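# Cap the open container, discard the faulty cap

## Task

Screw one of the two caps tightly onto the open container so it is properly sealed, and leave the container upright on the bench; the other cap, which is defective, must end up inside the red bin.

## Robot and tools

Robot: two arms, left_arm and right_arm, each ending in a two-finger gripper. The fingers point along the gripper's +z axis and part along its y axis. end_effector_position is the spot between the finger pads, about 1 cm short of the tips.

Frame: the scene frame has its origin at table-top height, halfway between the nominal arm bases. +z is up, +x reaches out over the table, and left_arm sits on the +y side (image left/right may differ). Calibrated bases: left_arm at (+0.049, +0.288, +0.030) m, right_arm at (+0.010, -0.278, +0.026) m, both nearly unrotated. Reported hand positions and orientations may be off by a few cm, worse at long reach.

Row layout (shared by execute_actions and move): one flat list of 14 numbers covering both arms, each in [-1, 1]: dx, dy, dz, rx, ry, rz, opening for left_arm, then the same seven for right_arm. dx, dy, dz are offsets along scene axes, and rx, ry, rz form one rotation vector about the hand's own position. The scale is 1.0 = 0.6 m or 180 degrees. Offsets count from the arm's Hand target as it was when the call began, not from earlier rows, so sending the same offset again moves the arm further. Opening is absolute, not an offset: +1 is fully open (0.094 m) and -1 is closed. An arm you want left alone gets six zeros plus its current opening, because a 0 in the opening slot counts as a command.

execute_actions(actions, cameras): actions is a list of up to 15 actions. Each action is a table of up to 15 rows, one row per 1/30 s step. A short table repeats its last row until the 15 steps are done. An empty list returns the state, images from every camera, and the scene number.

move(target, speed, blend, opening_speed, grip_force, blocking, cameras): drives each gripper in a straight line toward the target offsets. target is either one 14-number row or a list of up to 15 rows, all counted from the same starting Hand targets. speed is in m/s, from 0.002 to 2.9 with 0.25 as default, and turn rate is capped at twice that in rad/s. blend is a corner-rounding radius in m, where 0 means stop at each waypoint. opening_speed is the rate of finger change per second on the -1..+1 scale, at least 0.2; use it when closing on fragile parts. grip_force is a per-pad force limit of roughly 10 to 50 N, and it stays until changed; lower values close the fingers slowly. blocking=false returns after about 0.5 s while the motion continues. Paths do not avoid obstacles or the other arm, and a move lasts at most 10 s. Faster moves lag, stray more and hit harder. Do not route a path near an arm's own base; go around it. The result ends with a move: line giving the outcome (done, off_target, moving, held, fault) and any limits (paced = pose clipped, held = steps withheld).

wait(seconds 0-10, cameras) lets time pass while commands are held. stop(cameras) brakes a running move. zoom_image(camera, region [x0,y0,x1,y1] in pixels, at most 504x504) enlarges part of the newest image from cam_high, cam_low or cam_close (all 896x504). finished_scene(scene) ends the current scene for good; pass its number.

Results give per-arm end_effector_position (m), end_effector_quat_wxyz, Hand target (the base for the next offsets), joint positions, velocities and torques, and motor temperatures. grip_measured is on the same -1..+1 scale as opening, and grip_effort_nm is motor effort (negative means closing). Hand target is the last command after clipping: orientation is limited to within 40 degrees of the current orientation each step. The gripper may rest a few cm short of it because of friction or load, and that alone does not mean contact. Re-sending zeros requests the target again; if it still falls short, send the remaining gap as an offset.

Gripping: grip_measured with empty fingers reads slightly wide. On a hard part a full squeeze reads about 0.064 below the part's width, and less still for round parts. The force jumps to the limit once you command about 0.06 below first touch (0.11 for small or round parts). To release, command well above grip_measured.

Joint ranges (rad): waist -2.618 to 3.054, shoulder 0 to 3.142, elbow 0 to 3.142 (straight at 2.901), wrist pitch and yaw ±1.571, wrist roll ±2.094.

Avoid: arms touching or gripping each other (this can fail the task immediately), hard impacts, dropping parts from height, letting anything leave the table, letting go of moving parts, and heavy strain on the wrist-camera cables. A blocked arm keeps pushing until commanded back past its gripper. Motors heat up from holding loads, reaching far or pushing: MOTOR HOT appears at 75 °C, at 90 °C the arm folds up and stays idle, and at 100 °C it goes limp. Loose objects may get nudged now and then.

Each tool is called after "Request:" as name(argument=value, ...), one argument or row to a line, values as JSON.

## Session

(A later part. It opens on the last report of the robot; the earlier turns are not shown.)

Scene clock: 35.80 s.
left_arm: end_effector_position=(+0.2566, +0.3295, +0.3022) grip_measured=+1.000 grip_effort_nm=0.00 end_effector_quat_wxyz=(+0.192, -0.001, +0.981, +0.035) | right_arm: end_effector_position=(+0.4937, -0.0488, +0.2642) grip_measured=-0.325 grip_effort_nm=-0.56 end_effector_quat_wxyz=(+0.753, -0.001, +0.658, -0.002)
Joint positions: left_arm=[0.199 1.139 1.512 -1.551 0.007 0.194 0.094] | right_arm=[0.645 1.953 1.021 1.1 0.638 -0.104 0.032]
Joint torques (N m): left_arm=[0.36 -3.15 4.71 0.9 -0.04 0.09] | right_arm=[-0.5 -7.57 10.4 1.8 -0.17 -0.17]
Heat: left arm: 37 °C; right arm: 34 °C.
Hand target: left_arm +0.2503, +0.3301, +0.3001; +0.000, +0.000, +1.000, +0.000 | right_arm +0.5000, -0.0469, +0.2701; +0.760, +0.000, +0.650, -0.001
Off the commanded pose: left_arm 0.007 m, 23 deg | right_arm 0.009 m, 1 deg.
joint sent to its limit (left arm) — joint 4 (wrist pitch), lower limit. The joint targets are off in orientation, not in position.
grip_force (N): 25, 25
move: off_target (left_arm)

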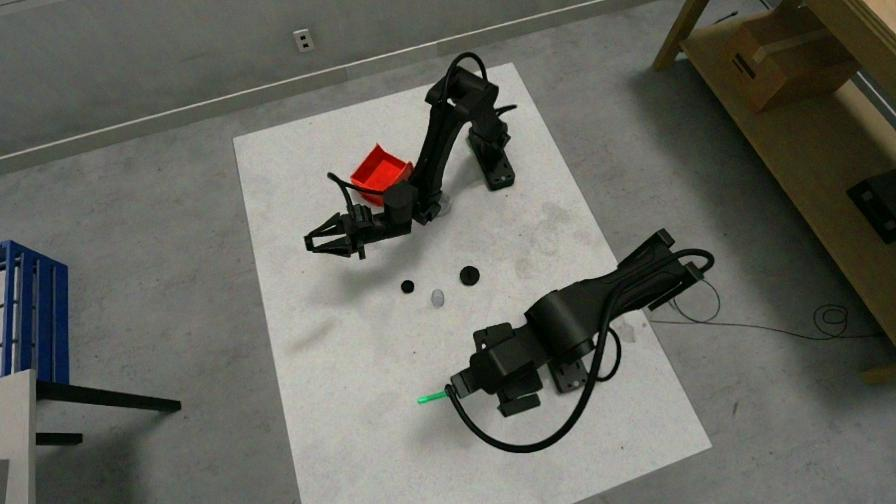

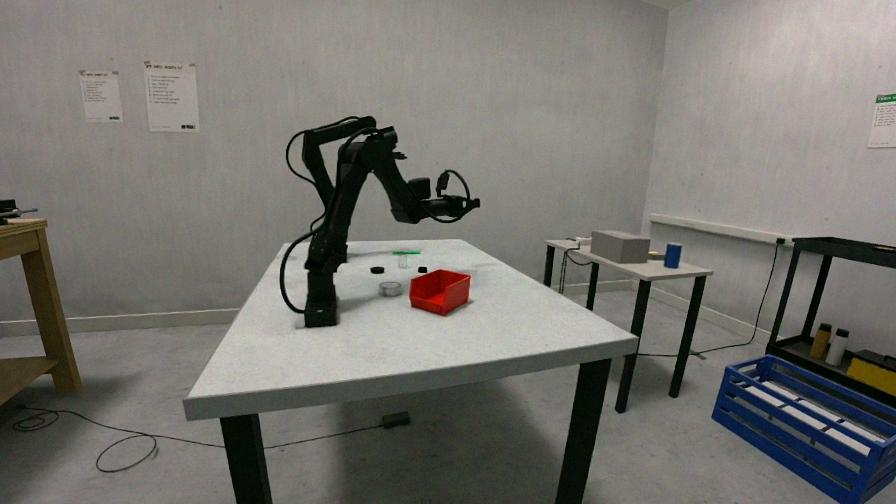

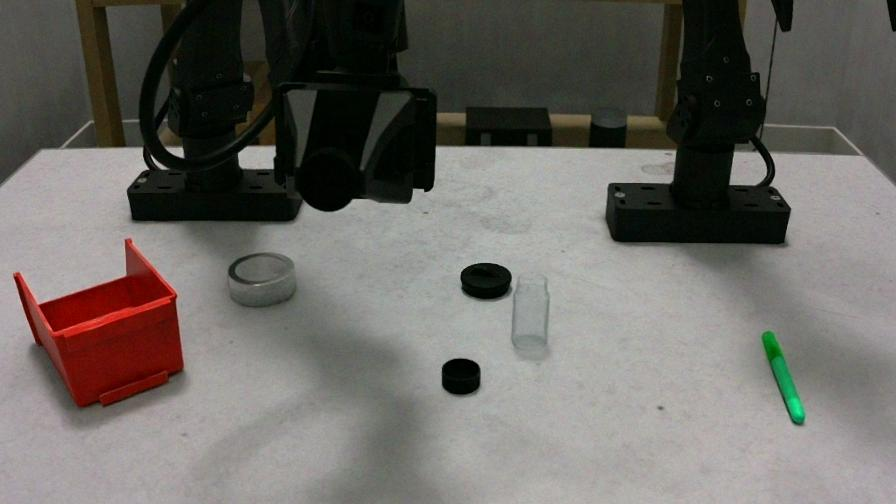

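Request:
move(
  target=[0,0,0,0,0,0,1, 0.13, 0.07, -0.02, 0, -0.19, 0, -0.6],
  speed=0.3,
  cameras=["cam_close", "cam_high"],
)

Request:
zoom_image(
  camera="cam_close",
  region=[320, 100, 460, 240],
)

Scene clock: 39.03 s.
left_arm: end_effector_position=(+0.2566, +0.3295, +0.3022) grip_measured=+1.000 grip_effort_nm=0.00 end_effector_quat_wxyz=(+0.192, -0.001, +0.981, +0.035) | right_arm: end_effector_position=(+0.5903, +0.0064, +0.2275) grip_measured=-0.325 grip_effort_nm=-0.56 end_effector_quat_wxyz=(+0.833, -0.046, +0.551, -0.016)
Joint positions: left_arm=[0.199 1.139 1.512 -1.551 0.007 0.194 0.094] | right_arm=[0.584 2.559 1.62 1.39 0.474 -0.319 0.032]
Joint torques (N m): left_arm=[0.32 -3.26 4.63 0.91 -0.04 0.11] | right_arm=[-0.55 -10.56 10.29 3.24 -0.24 -0.16]
Heat: left arm: 37 °C; right arm: 34 °C.
Hand target: left_arm +0.2503, +0.3301, +0.3001; +0.000, +0.000, +1.000, +0.000 | right_arm +0.5780, -0.0050, +0.2582; +0.918, +0.000, +0.398, -0.001
Off the commanded pose: left_arm 0.007 m, 23 deg | right_arm 0.035 m, 21 deg.
joint sent to its limit (left arm) — joint 4 (wrist pitch), lower limit. The joint targets are off in orientation, not in position.
joint sent to its limit (right arm) — joint 4 (wrist pitch), upper limit. The joint targets are off in orientation, not in position.
grip_force (N): 25, 25
move: off_target (left_arm, right_arm)
Images, in order (width x height): cam_high 896x504, cam_close 896x504.

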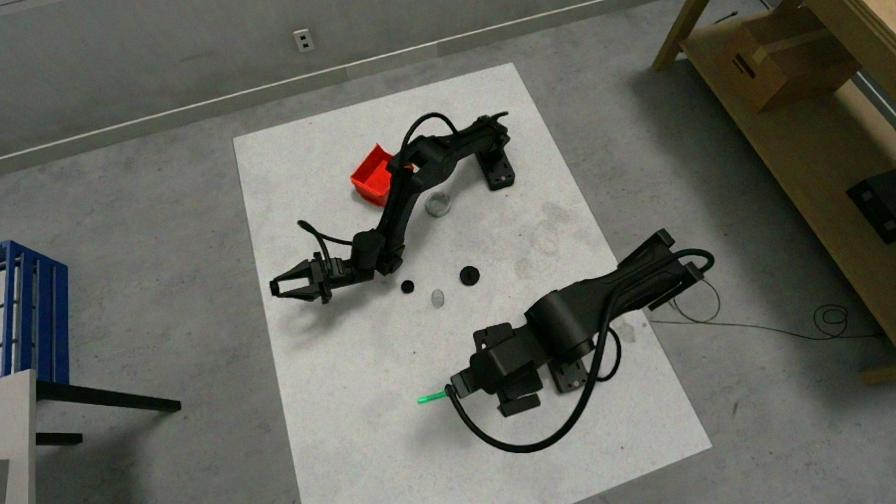

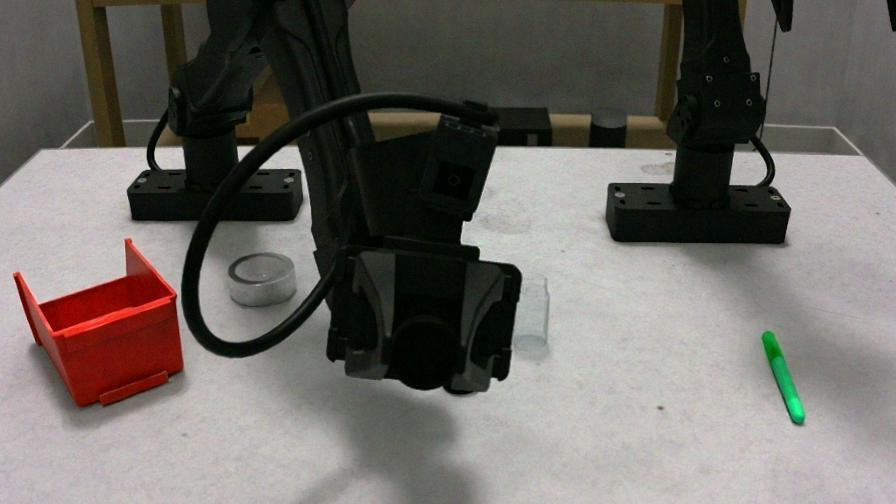

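Scaled by 3.600 from the camera's 896x504 image, which has a finer 1280x720 frame.

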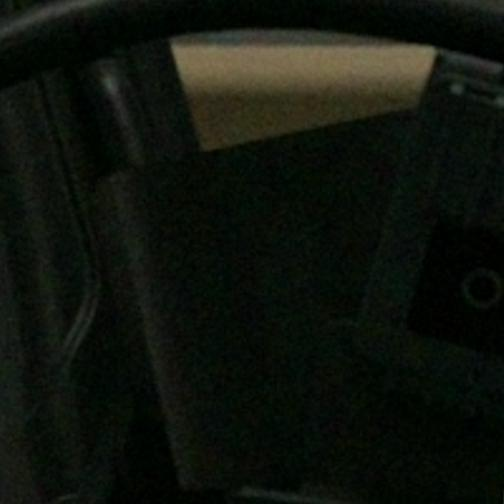

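Request:
zoom_image(
  camera="cam_close",
  region=[375, 305, 475, 405],
)

Request:
zoom_image(
  camera="cam_close",
  region=[395, 325, 455, 385],
)

Scaled by 5.040 from the camera's 896x504 image, which has a finer 1280x720 frame.

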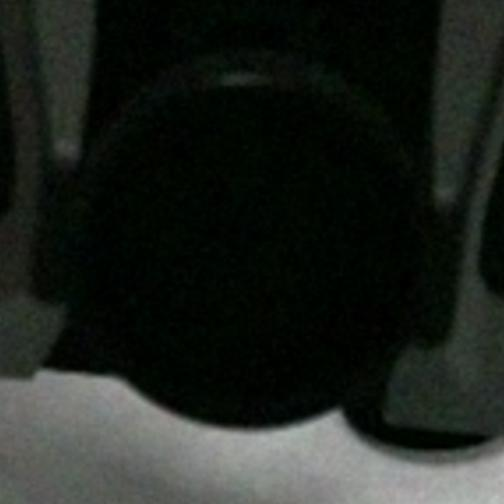

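Scaled by 8.400 from the camera's 896x504 image, which has a finer 1280x720 frame.

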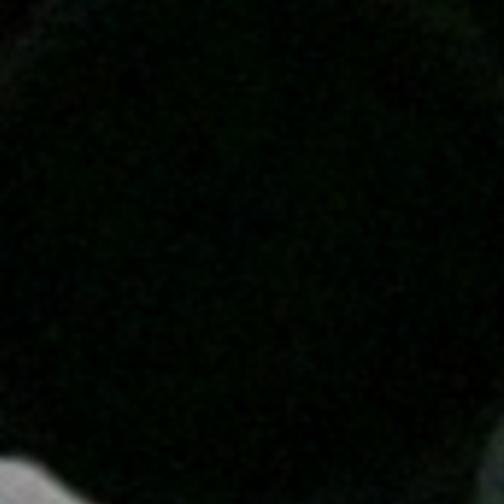

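Request:
move(
  target=[0,0,0,0,0,0,1, -0.06, -0.092, -0.19, 0, 0.739, 0, -0.6],
  speed=0.3,
  cameras=["cam_close", "cam_high"],
)

Scene clock: 49.30 s.
left_arm: end_effector_position=(+0.2566, +0.3295, +0.3022) grip_measured=+1.000 grip_effort_nm=0.00 end_effector_quat_wxyz=(+0.192, -0.001, +0.981, +0.035) | right_arm: end_effector_position=(+0.5386, -0.0601, +0.1478) grip_measured=-0.325 grip_effort_nm=-0.56 end_effector_quat_wxyz=(+0.177, -0.002, +0.982, +0.068)
Joint positions: left_arm=[0.199 1.139 1.512 -1.551 0.007 0.194 0.094] | right_arm=[0.394 2.632 2.832 -1.388 0.008 0.387 0.032]
Joint torques (N m): left_arm=[0.44 -3.15 4.71 0.89 -0.03 0.09] | right_arm=[-0.24 -11.15 10.89 0.82 -0.09 -0.06]
Motor temperatures (°C): left_arm=[27 28 37 31 29 31 29] | right_arm=[28 35 35 37 28 30 30]
Heat: left arm: 37 °C; right arm: 37 °C.
Hand target: left_arm +0.2503, +0.3301, +0.3001; +0.000, +0.000, +1.000, +0.000 | right_arm +0.5420, -0.0601, +0.1442; +0.001, +0.000, +1.000, -0.001
Off the commanded pose: left_arm 0.007 m, 23 deg | right_arm 0.005 m, 22 deg.
elbow stopped short (right arm): the move would have taken joint 3 (elbow) straighter than the controller allows.
joint sent to its limit (left arm) — joint 4 (wrist pitch), lower limit. The joint targets are off in orientation, not in position.
grip_force (N): 25, 25
move: off_target (left_arm, right_arm)
Images, in order (width x height): cam_high 896x504, cam_close 896x504.

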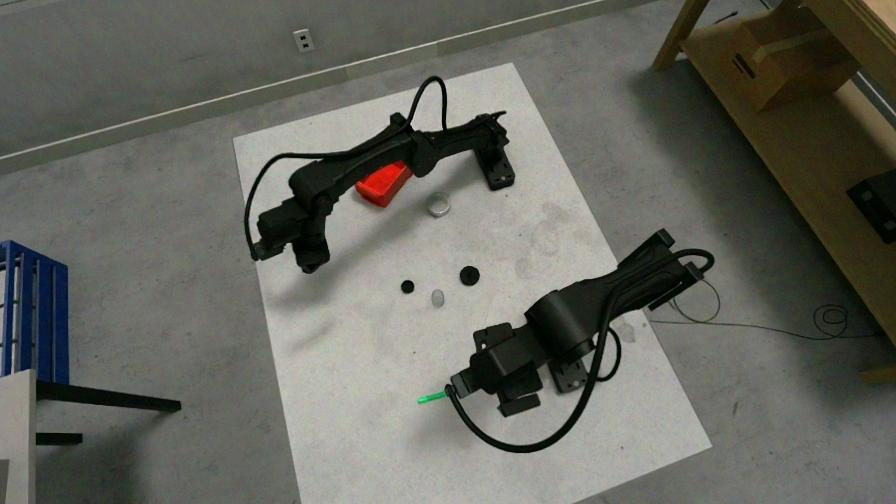

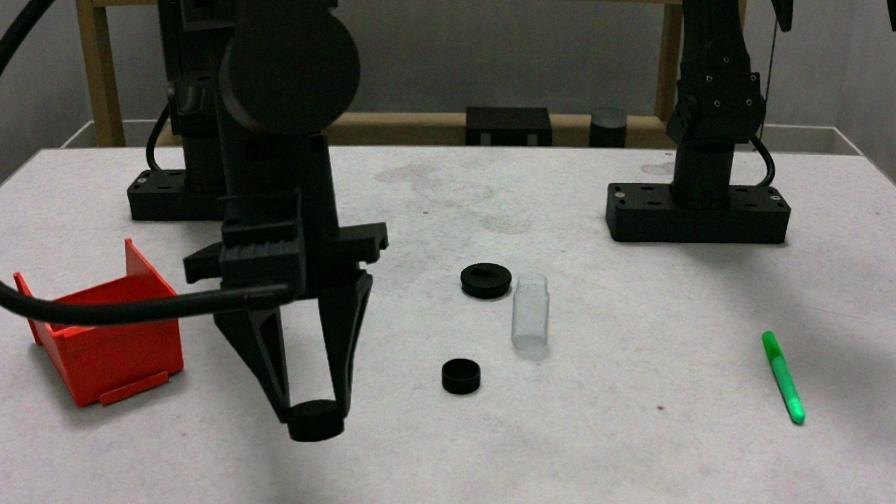

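Request:
zoom_image(
  camera="cam_close",
  region=[275, 380, 355, 460],
)

Request:
zoom_image(
  camera="cam_close",
  region=[421, 335, 501, 415],
)

Scaled by 6.300 from the camera's 896x504 image, which has a finer 1280x720 frame.

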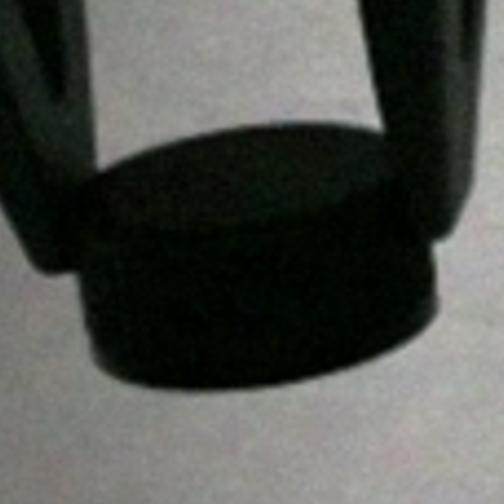

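Scaled by 6.300 from the camera's 896x504 image, which has a finer 1280x720 frame.

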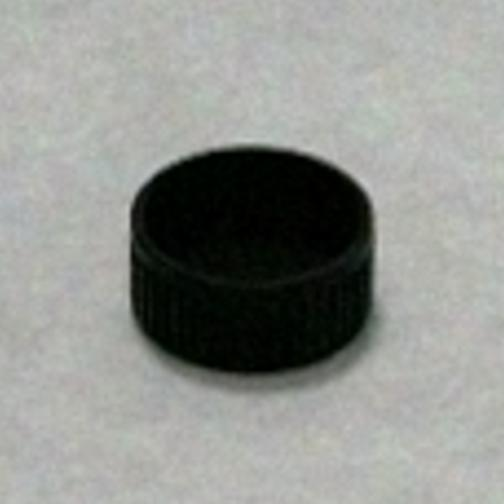

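Request:
move(
  target=[0,0,0,0,0,0,1, -0.4367, 0.2168, 0.1097, 0, 0, 0, -0.6],
  speed=0.3,
  cameras=["all"],
)

Scene clock: 56.43 s.
left_arm: end_effector_position=(+0.2566, +0.3295, +0.3022) grip_measured=+1.000 grip_effort_nm=0.00 end_effector_quat_wxyz=(+0.192, -0.001, +0.981, +0.035) | right_arm: end_effector_position=(+0.2817, +0.0767, +0.1990) grip_measured=-0.325 grip_effort_nm=-0.56 end_effector_quat_wxyz=(+0.042, -0.009, +0.998, +0.052)
Joint positions: left_arm=[0.199 1.139 1.512 -1.551 0.007 0.194 0.094] | right_arm=[0.918 2.218 2.354 -1.572 0.001 0.897 0.032]
Joint torques (N m): left_arm=[0.42 -3.18 4.68 0.89 -0.02 0.08] | right_arm=[-0.4 -13.41 5.85 0.39 -0.02 0.09]
Heat: left arm: 37 °C; right arm: 36 °C.
Hand target: left_arm +0.2503, +0.3301, +0.3001; +0.000, +0.000, +1.000, +0.000 | right_arm +0.2799, +0.0699, +0.2099; +0.001, +0.000, +1.000, -0.001
Off the commanded pose: left_arm 0.007 m, 23 deg | right_arm 0.013 m, 8 deg.
joint sent to its limit (left arm) — joint 4 (wrist pitch), lower limit. The joint targets are off in orientation, not in position.
joint sent to its limit (right arm) — joint 4 (wrist pitch), lower limit. The joint targets are off in orientation, not in position.
grip_force (N): 25, 25
move: off_target (left_arm, right_arm)

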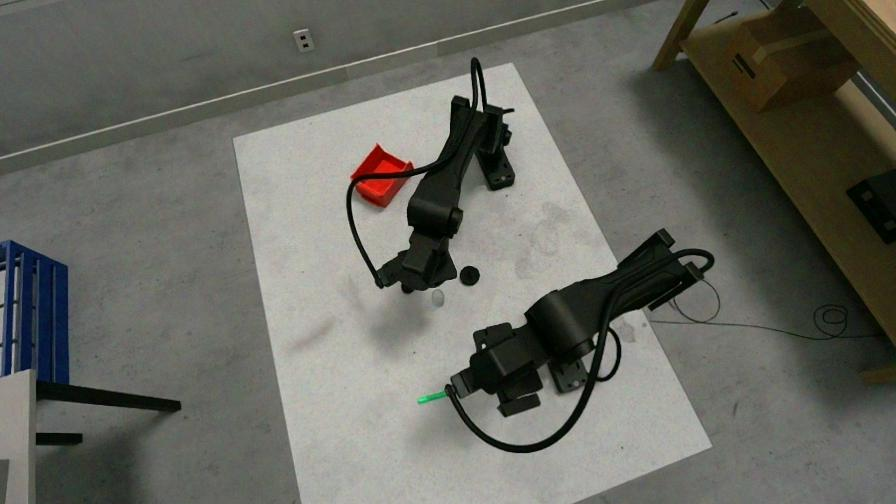

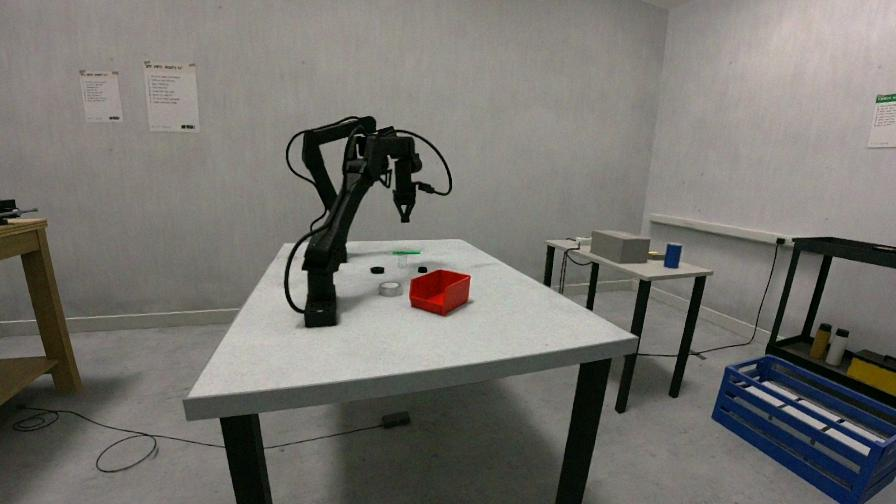

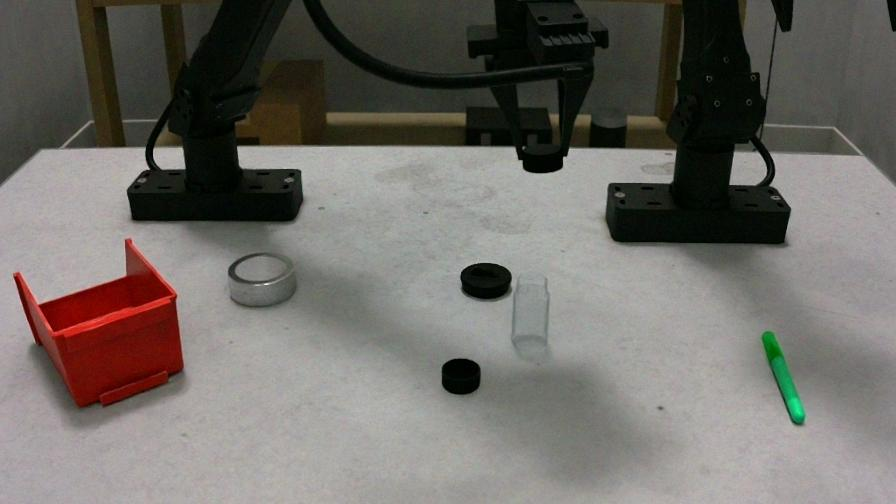

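Request:
move(
  target=[0,0,0,0,0,0,1, -0.01, -0.001, -0.133, 0, 0, 0, -0.6],
  speed=0.15,
  cameras=["all"],
)

Request:
zoom_image(
  camera="cam_close",
  region=[460, 200, 600, 360],
)

Request:
zoom_image(
  camera="cam_low",
  region=[365, 205, 445, 285],
)

Scene clock: 58.63 s.
left_arm: end_effector_position=(+0.2566, +0.3295, +0.3022) grip_measured=+1.000 grip_effort_nm=0.00 end_effector_quat_wxyz=(+0.192, -0.001, +0.981, +0.035) | right_arm: end_effector_position=(+0.2748, +0.0677, +0.1398) grip_measured=-0.325 grip_effort_nm=-0.56 end_effector_quat_wxyz=(+0.005, -0.004, +1.000, +0.006)
Joint positions: left_arm=[0.199 1.139 1.512 -1.551 0.007 0.194 0.094] | right_arm=[0.918 2.237 2.15 -1.469 0.001 0.907 0.032]
Joint torques (N m): left_arm=[0.46 -3.17 4.68 0.9 -0.03 0.09] | right_arm=[0.4 -9.62 6.35 0.36 -0.03 0.1]
Heat: left arm: 37 °C; right arm: 36 °C.
Hand target: left_arm +0.2503, +0.3301, +0.3001; +0.000, +0.000, +1.000, +0.000 | right_arm +0.2740, +0.0693, +0.1301; +0.001, +0.000, +1.000, -0.001
Off the commanded pose: left_arm 0.007 m, 23 deg | right_arm 0.010 m, 1 deg.
joint sent to its limit (left arm) — joint 4 (wrist pitch), lower limit. The joint targets are off in orientation, not in position.
grip_force (N): 25, 25
move: off_target (left_arm)

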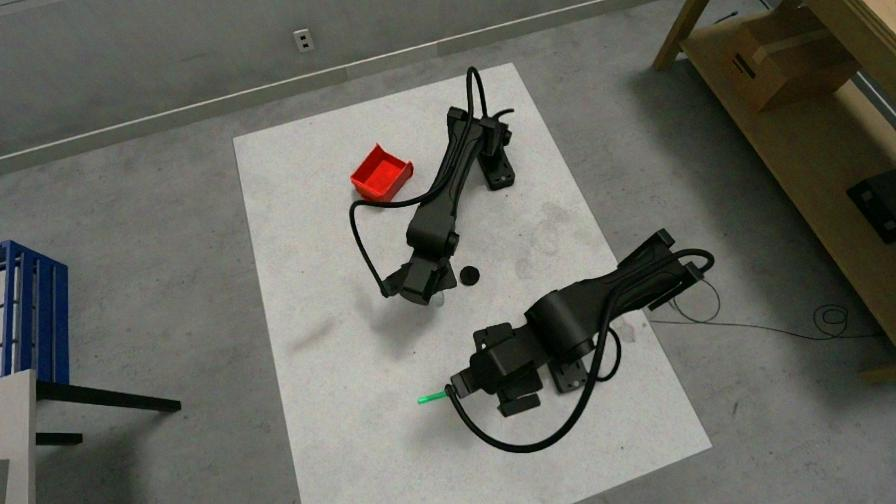

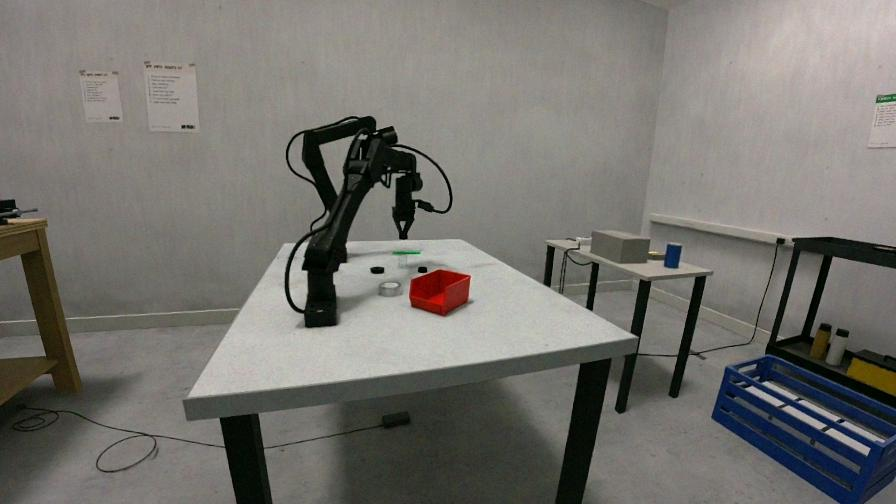

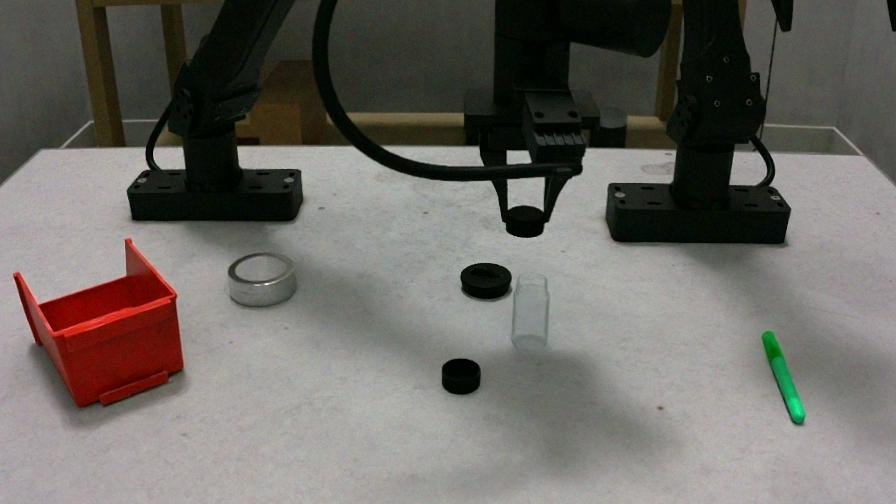

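Scaled by 3.150 from the camera's 896x504 image, which has a finer 1280x720 frame.

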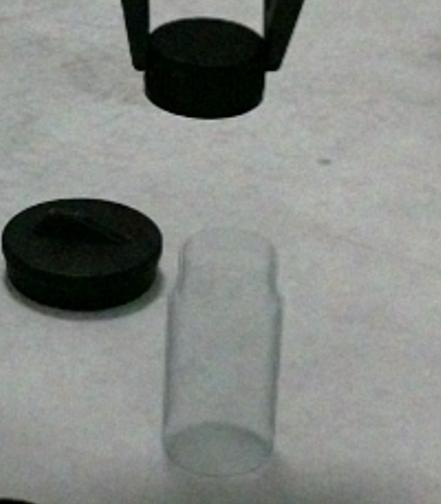

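Scaled by 6.300 from the camera's 896x504 image, which has a finer 1280x720 frame.

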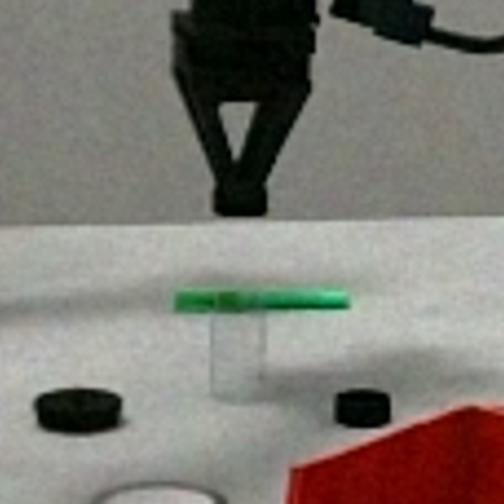

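Request:
move(
  target=[0,0,0,0,0,0,1, -0.0013, 0.0172, -0.065, 0, 0, 0, -0.6],
  speed=0.12,
  cameras=["cam_low", "cam_close"],
)

Request:
zoom_image(
  camera="cam_close",
  region=[480, 220, 580, 360],
)

Request:
zoom_image(
  camera="cam_low",
  region=[375, 225, 435, 285],
)

Scene clock: 61.53 s.
left_arm: end_effector_position=(+0.2566, +0.3295, +0.3022) grip_measured=+1.000 grip_effort_nm=0.00 end_effector_quat_wxyz=(+0.192, -0.001, +0.981, +0.035) | right_arm: end_effector_position=(+0.2754, +0.0784, +0.1012) grip_measured=-0.325 grip_effort_nm=-0.56 end_effector_quat_wxyz=(+0.005, -0.003, +1.000, +0.006)
Joint positions: left_arm=[0.199 1.139 1.512 -1.551 0.007 0.194 0.094] | right_arm=[0.931 2.265 2.043 -1.333 0.001 0.923 0.032]
Joint torques (N m): left_arm=[0.39 -3.14 4.72 0.87 -0.04 0.08] | right_arm=[0.61 -9.83 6.49 0.34 -0.03 0.11]
Heat: left arm: 37 °C; right arm: 36 °C.
Hand target: left_arm +0.2503, +0.3301, +0.3001; +0.000, +0.000, +1.000, +0.000 | right_arm +0.2731, +0.0797, +0.0911; +0.001, +0.000, +1.000, -0.001
Off the commanded pose: left_arm 0.007 m, 23 deg | right_arm 0.010 m, 1 deg.
joint sent to its limit (left arm) — joint 4 (wrist pitch), lower limit. The joint targets are off in orientation, not in position.
grip_force (N): 25, 25
move: off_target (left_arm)
Images, in order (width x height): cam_low 896x504, cam_close 896x504.

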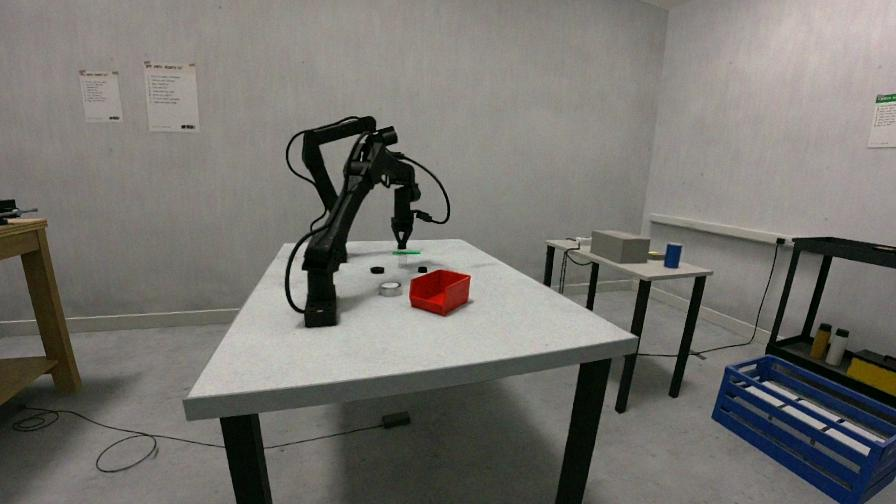

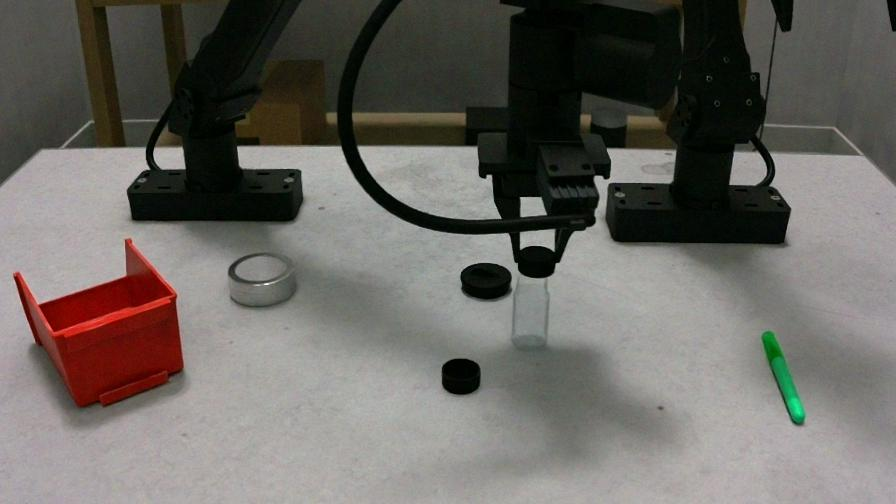

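Scaled by 3.600 from the camera's 896x504 image, which has a finer 1280x720 frame.

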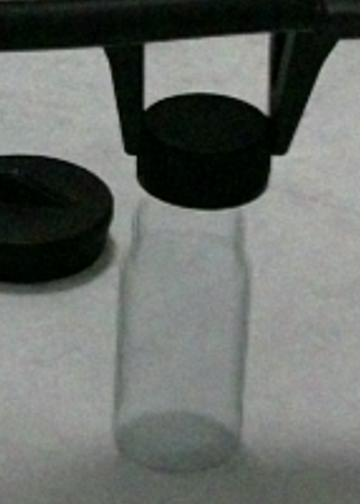

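Scaled by 8.400 from the camera's 896x504 image, which has a finer 1280x720 frame.

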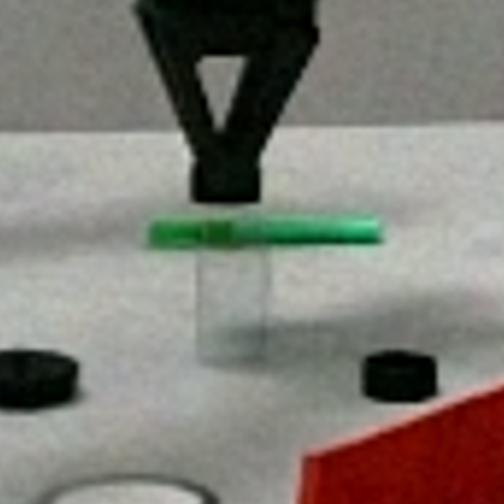

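Request:
zoom_image(
  camera="cam_low",
  region=[388, 240, 418, 270],
)

Request:
zoom_image(
  camera="cam_close",
  region=[500, 240, 570, 310],
)

Scaled by 16.800 from the camera's 896x504 image, which has a finer 1280x720 frame.

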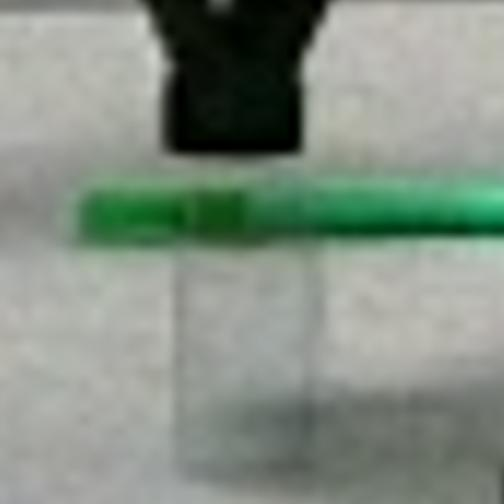

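Scaled by 7.200 from the camera's 896x504 image, which has a finer 1280x720 frame.

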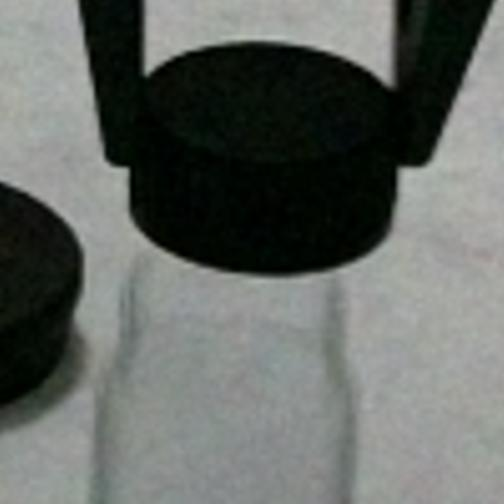

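Request:
move(
  target=[0,0,0,0,0,0,1, 0.0033, -0.0047, -0.010, 0, 0, 0, -0.6],
  speed=0.05,
  cameras=["cam_low", "cam_close"],
)

Request:
zoom_image(
  camera="cam_low",
  region=[388, 240, 418, 270],
)

Request:
zoom_image(
  camera="cam_close",
  region=[500, 240, 570, 310],
)

Scene clock: 66.17 s.
left_arm: end_effector_position=(+0.2566, +0.3295, +0.3022) grip_measured=+1.000 grip_effort_nm=0.00 end_effector_quat_wxyz=(+0.192, -0.001, +0.981, +0.035) | right_arm: end_effector_position=(+0.2753, +0.0784, +0.0944) grip_measured=-0.325 grip_effort_nm=-0.56 end_effector_quat_wxyz=(+0.005, -0.003, +1.000, +0.006)
Joint positions: left_arm=[0.199 1.139 1.512 -1.551 0.007 0.194 0.094] | right_arm=[0.931 2.265 2.016 -1.307 0.001 0.923 0.032]
Joint torques (N m): left_arm=[0.43 -3.23 4.7 0.89 -0.01 0.09] | right_arm=[-0.03 -10.18 6.11 0.38 -0.02 0.02]
Heat: left arm: 37 °C; right arm: 36 °C.
Hand target: left_arm +0.2503, +0.3301, +0.3001; +0.000, +0.000, +1.000, +0.000 | right_arm +0.2751, +0.0769, +0.0851; +0.001, -0.001, +1.000, -0.001
Off the commanded pose: left_arm 0.007 m, 23 deg | right_arm 0.009 m, 1 deg.
joint sent to its limit (left arm) — joint 4 (wrist pitch), lower limit. The joint targets are off in orientation, not in position.
grip_force (N): 25, 25
move: off_target (left_arm)
Images, in order (width x height): cam_low 896x504, cam_close 896x504.

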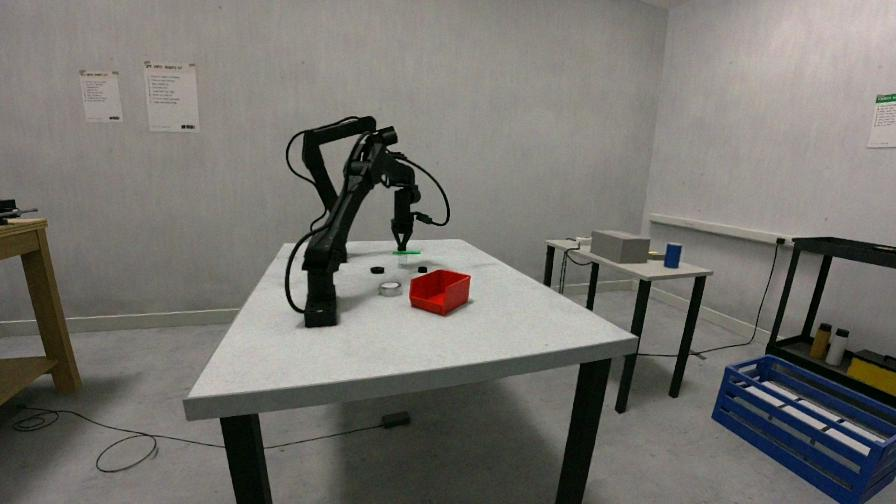

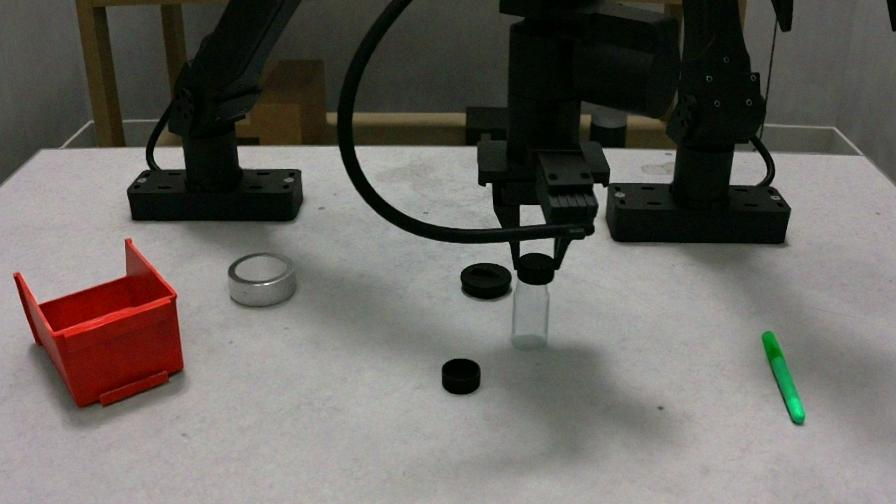

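Scaled by 16.800 from the camera's 896x504 image, which has a finer 1280x720 frame.

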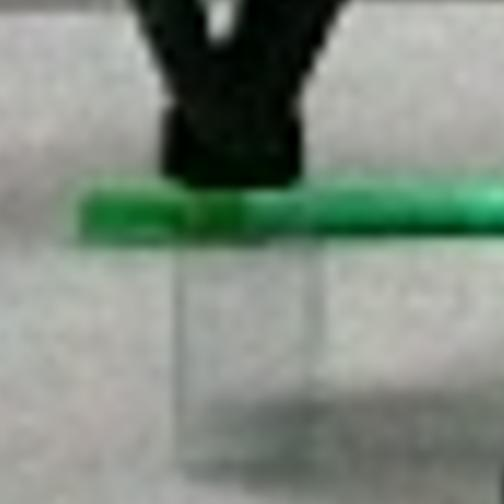

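Scaled by 7.200 from the camera's 896x504 image, which has a finer 1280x720 frame.

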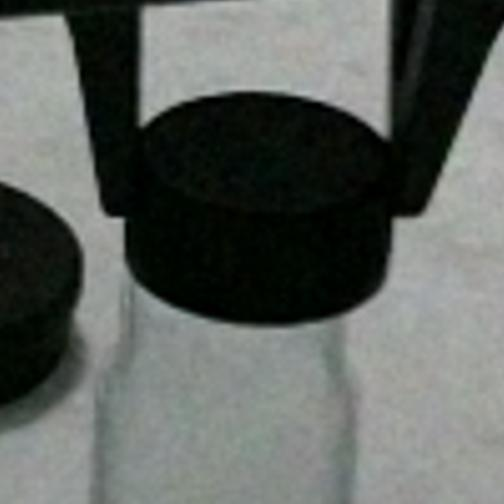

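Request:
move(
  target=[0,0,0,0,0,0,1, 0.0085, -0.0045, 0.0, 0, 0, 0, -0.6],
  speed=0.05,
  cameras=["cam_low", "cam_close"],
)

Request:
zoom_image(
  camera="cam_low",
  region=[388, 240, 418, 270],
)

Request:
zoom_image(
  camera="cam_close",
  region=[500, 240, 570, 310],
)

Scene clock: 68.40 s.
left_arm: end_effector_position=(+0.2566, +0.3295, +0.3022) grip_measured=+1.000 grip_effort_nm=0.00 end_effector_quat_wxyz=(+0.192, -0.001, +0.981, +0.035) | right_arm: end_effector_position=(+0.2776, +0.0768, +0.0944) grip_measured=-0.325 grip_effort_nm=-0.56 end_effector_quat_wxyz=(+0.005, +0.000, +1.000, +0.006)
Joint positions: left_arm=[0.199 1.139 1.512 -1.551 0.007 0.194 0.094] | right_arm=[0.925 2.265 2.016 -1.306 0.001 0.923 0.032]
Joint torques (N m): left_arm=[0.32 -3.18 4.71 0.9 -0.03 0.08] | right_arm=[-0.57 -9.88 6.68 0.34 -0.01 -0.14]
Heat: left arm: 37 °C; right arm: 36 °C.
Hand target: left_arm +0.2503, +0.3301, +0.3001; +0.000, +0.000, +1.000, +0.000 | right_arm +0.2803, +0.0741, +0.0851; +0.001, +0.000, +1.000, -0.001
Off the commanded pose: left_arm 0.007 m, 23 deg | right_arm 0.010 m, 1 deg.
joint sent to its limit (left arm) — joint 4 (wrist pitch), lower limit. The joint targets are off in orientation, not in position.
grip_force (N): 25, 25
move: off_target (left_arm)
Images, in order (width x height): cam_low 896x504, cam_close 896x504.

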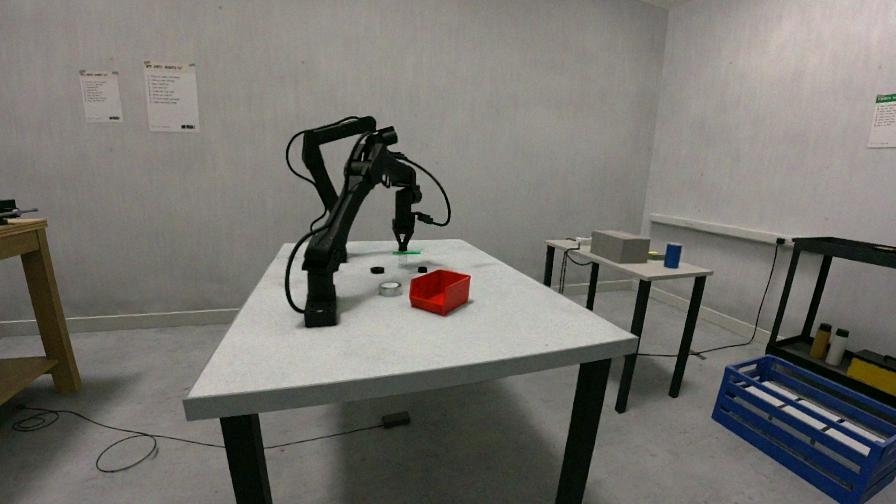

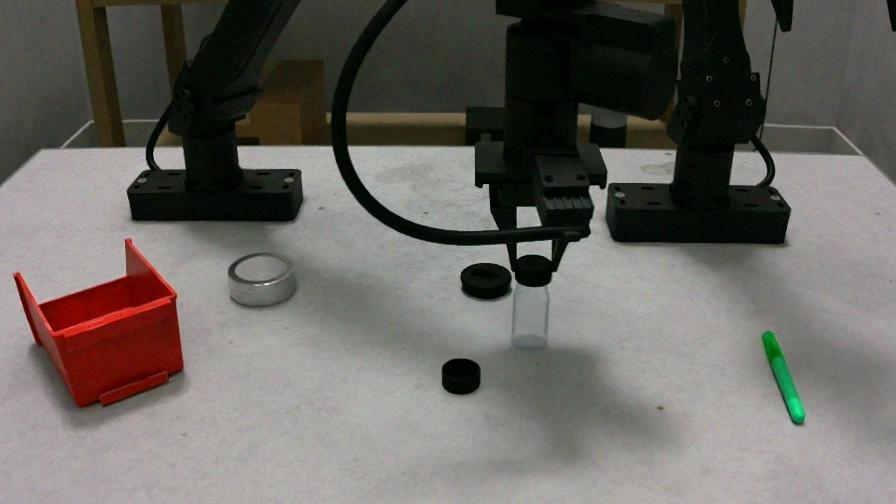

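Scaled by 16.800 from the camera's 896x504 image, which has a finer 1280x720 frame.

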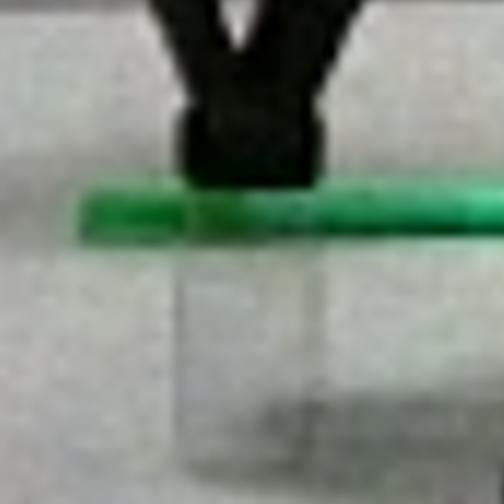

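Scaled by 7.200 from the camera's 896x504 image, which has a finer 1280x720 frame.

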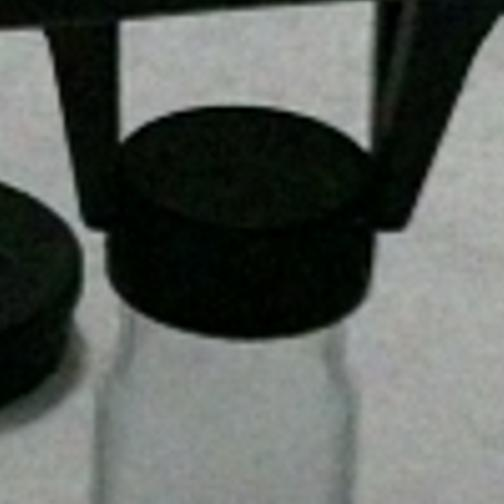

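Request:
move(
  target=[0,0,0,0,0,0,1, -0.001, -0.001, -0.015, 0, 0, 0, -0.6],
  speed=0.04,
  cameras=["cam_low", "cam_close"],
)

Request:
zoom_image(
  camera="cam_low",
  region=[388, 240, 418, 270],
)

Request:
zoom_image(
  camera="cam_close",
  region=[500, 240, 570, 310],
)

Scene clock: 70.50 s.
left_arm: end_effector_position=(+0.2566, +0.3295, +0.3022) grip_measured=+1.000 grip_effort_nm=0.00 end_effector_quat_wxyz=(+0.192, -0.001, +0.981, +0.035) | right_arm: end_effector_position=(+0.2777, +0.0770, +0.0862) grip_measured=-0.325 grip_effort_nm=-0.56 end_effector_quat_wxyz=(+0.005, +0.000, +1.000, +0.007)
Joint positions: left_arm=[0.199 1.139 1.512 -1.551 0.007 0.194 0.094] | right_arm=[0.924 2.265 1.984 -1.272 -0.001 0.923 0.032]
Joint torques (N m): left_arm=[0.46 -3.21 4.7 0.9 -0.03 0.1] | right_arm=[-0.44 -10 6.16 0.36 0 -0.13]
Heat: left arm: 37 °C; right arm: 36 °C.
Hand target: left_arm +0.2503, +0.3301, +0.3001; +0.000, +0.000, +1.000, +0.000 | right_arm +0.2796, +0.0736, +0.0761; +0.001, +0.000, +1.000, -0.001
Off the commanded pose: left_arm 0.007 m, 23 deg | right_arm 0.011 m, 1 deg.
joint sent to its limit (left arm) — joint 4 (wrist pitch), lower limit. The joint targets are off in orientation, not in position.
grip_force (N): 25, 25
move: off_target (left_arm, right_arm)
Images, in order (width x height): cam_low 896x504, cam_close 896x504.

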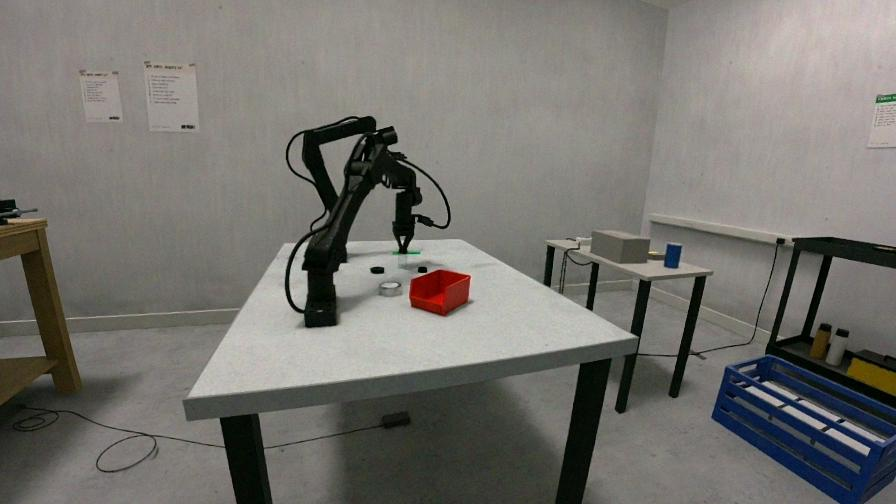

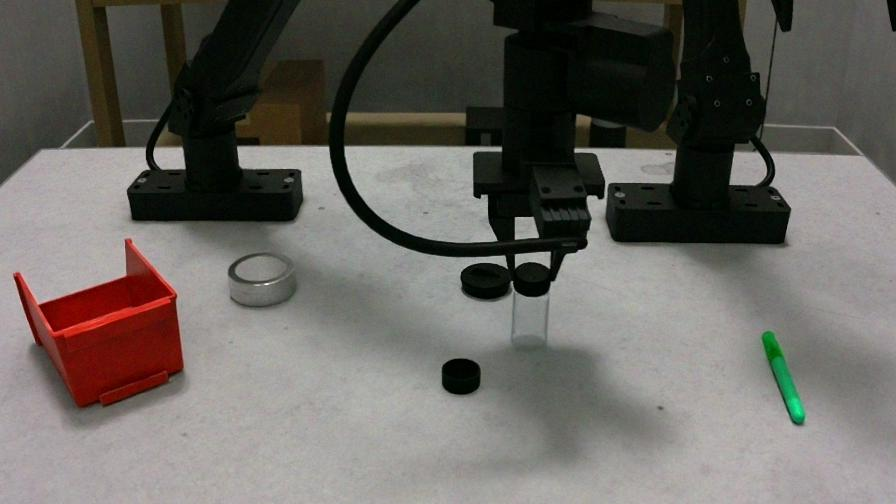

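Scaled by 16.800 from the camera's 896x504 image, which has a finer 1280x720 frame.

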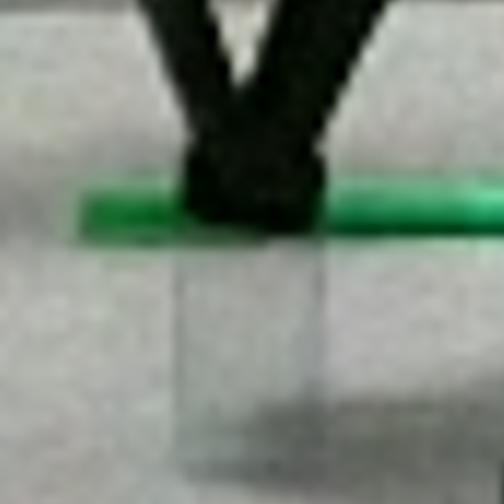

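Scaled by 7.200 from the camera's 896x504 image, which has a finer 1280x720 frame.

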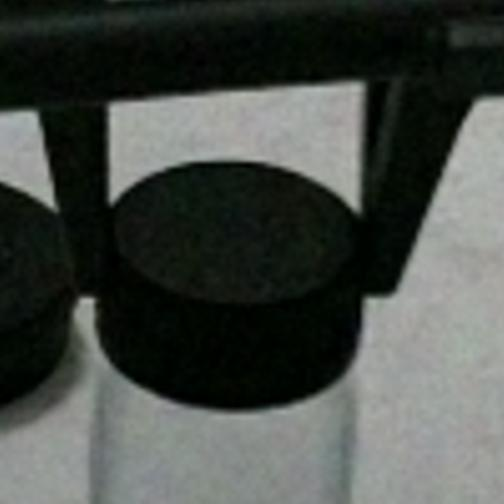

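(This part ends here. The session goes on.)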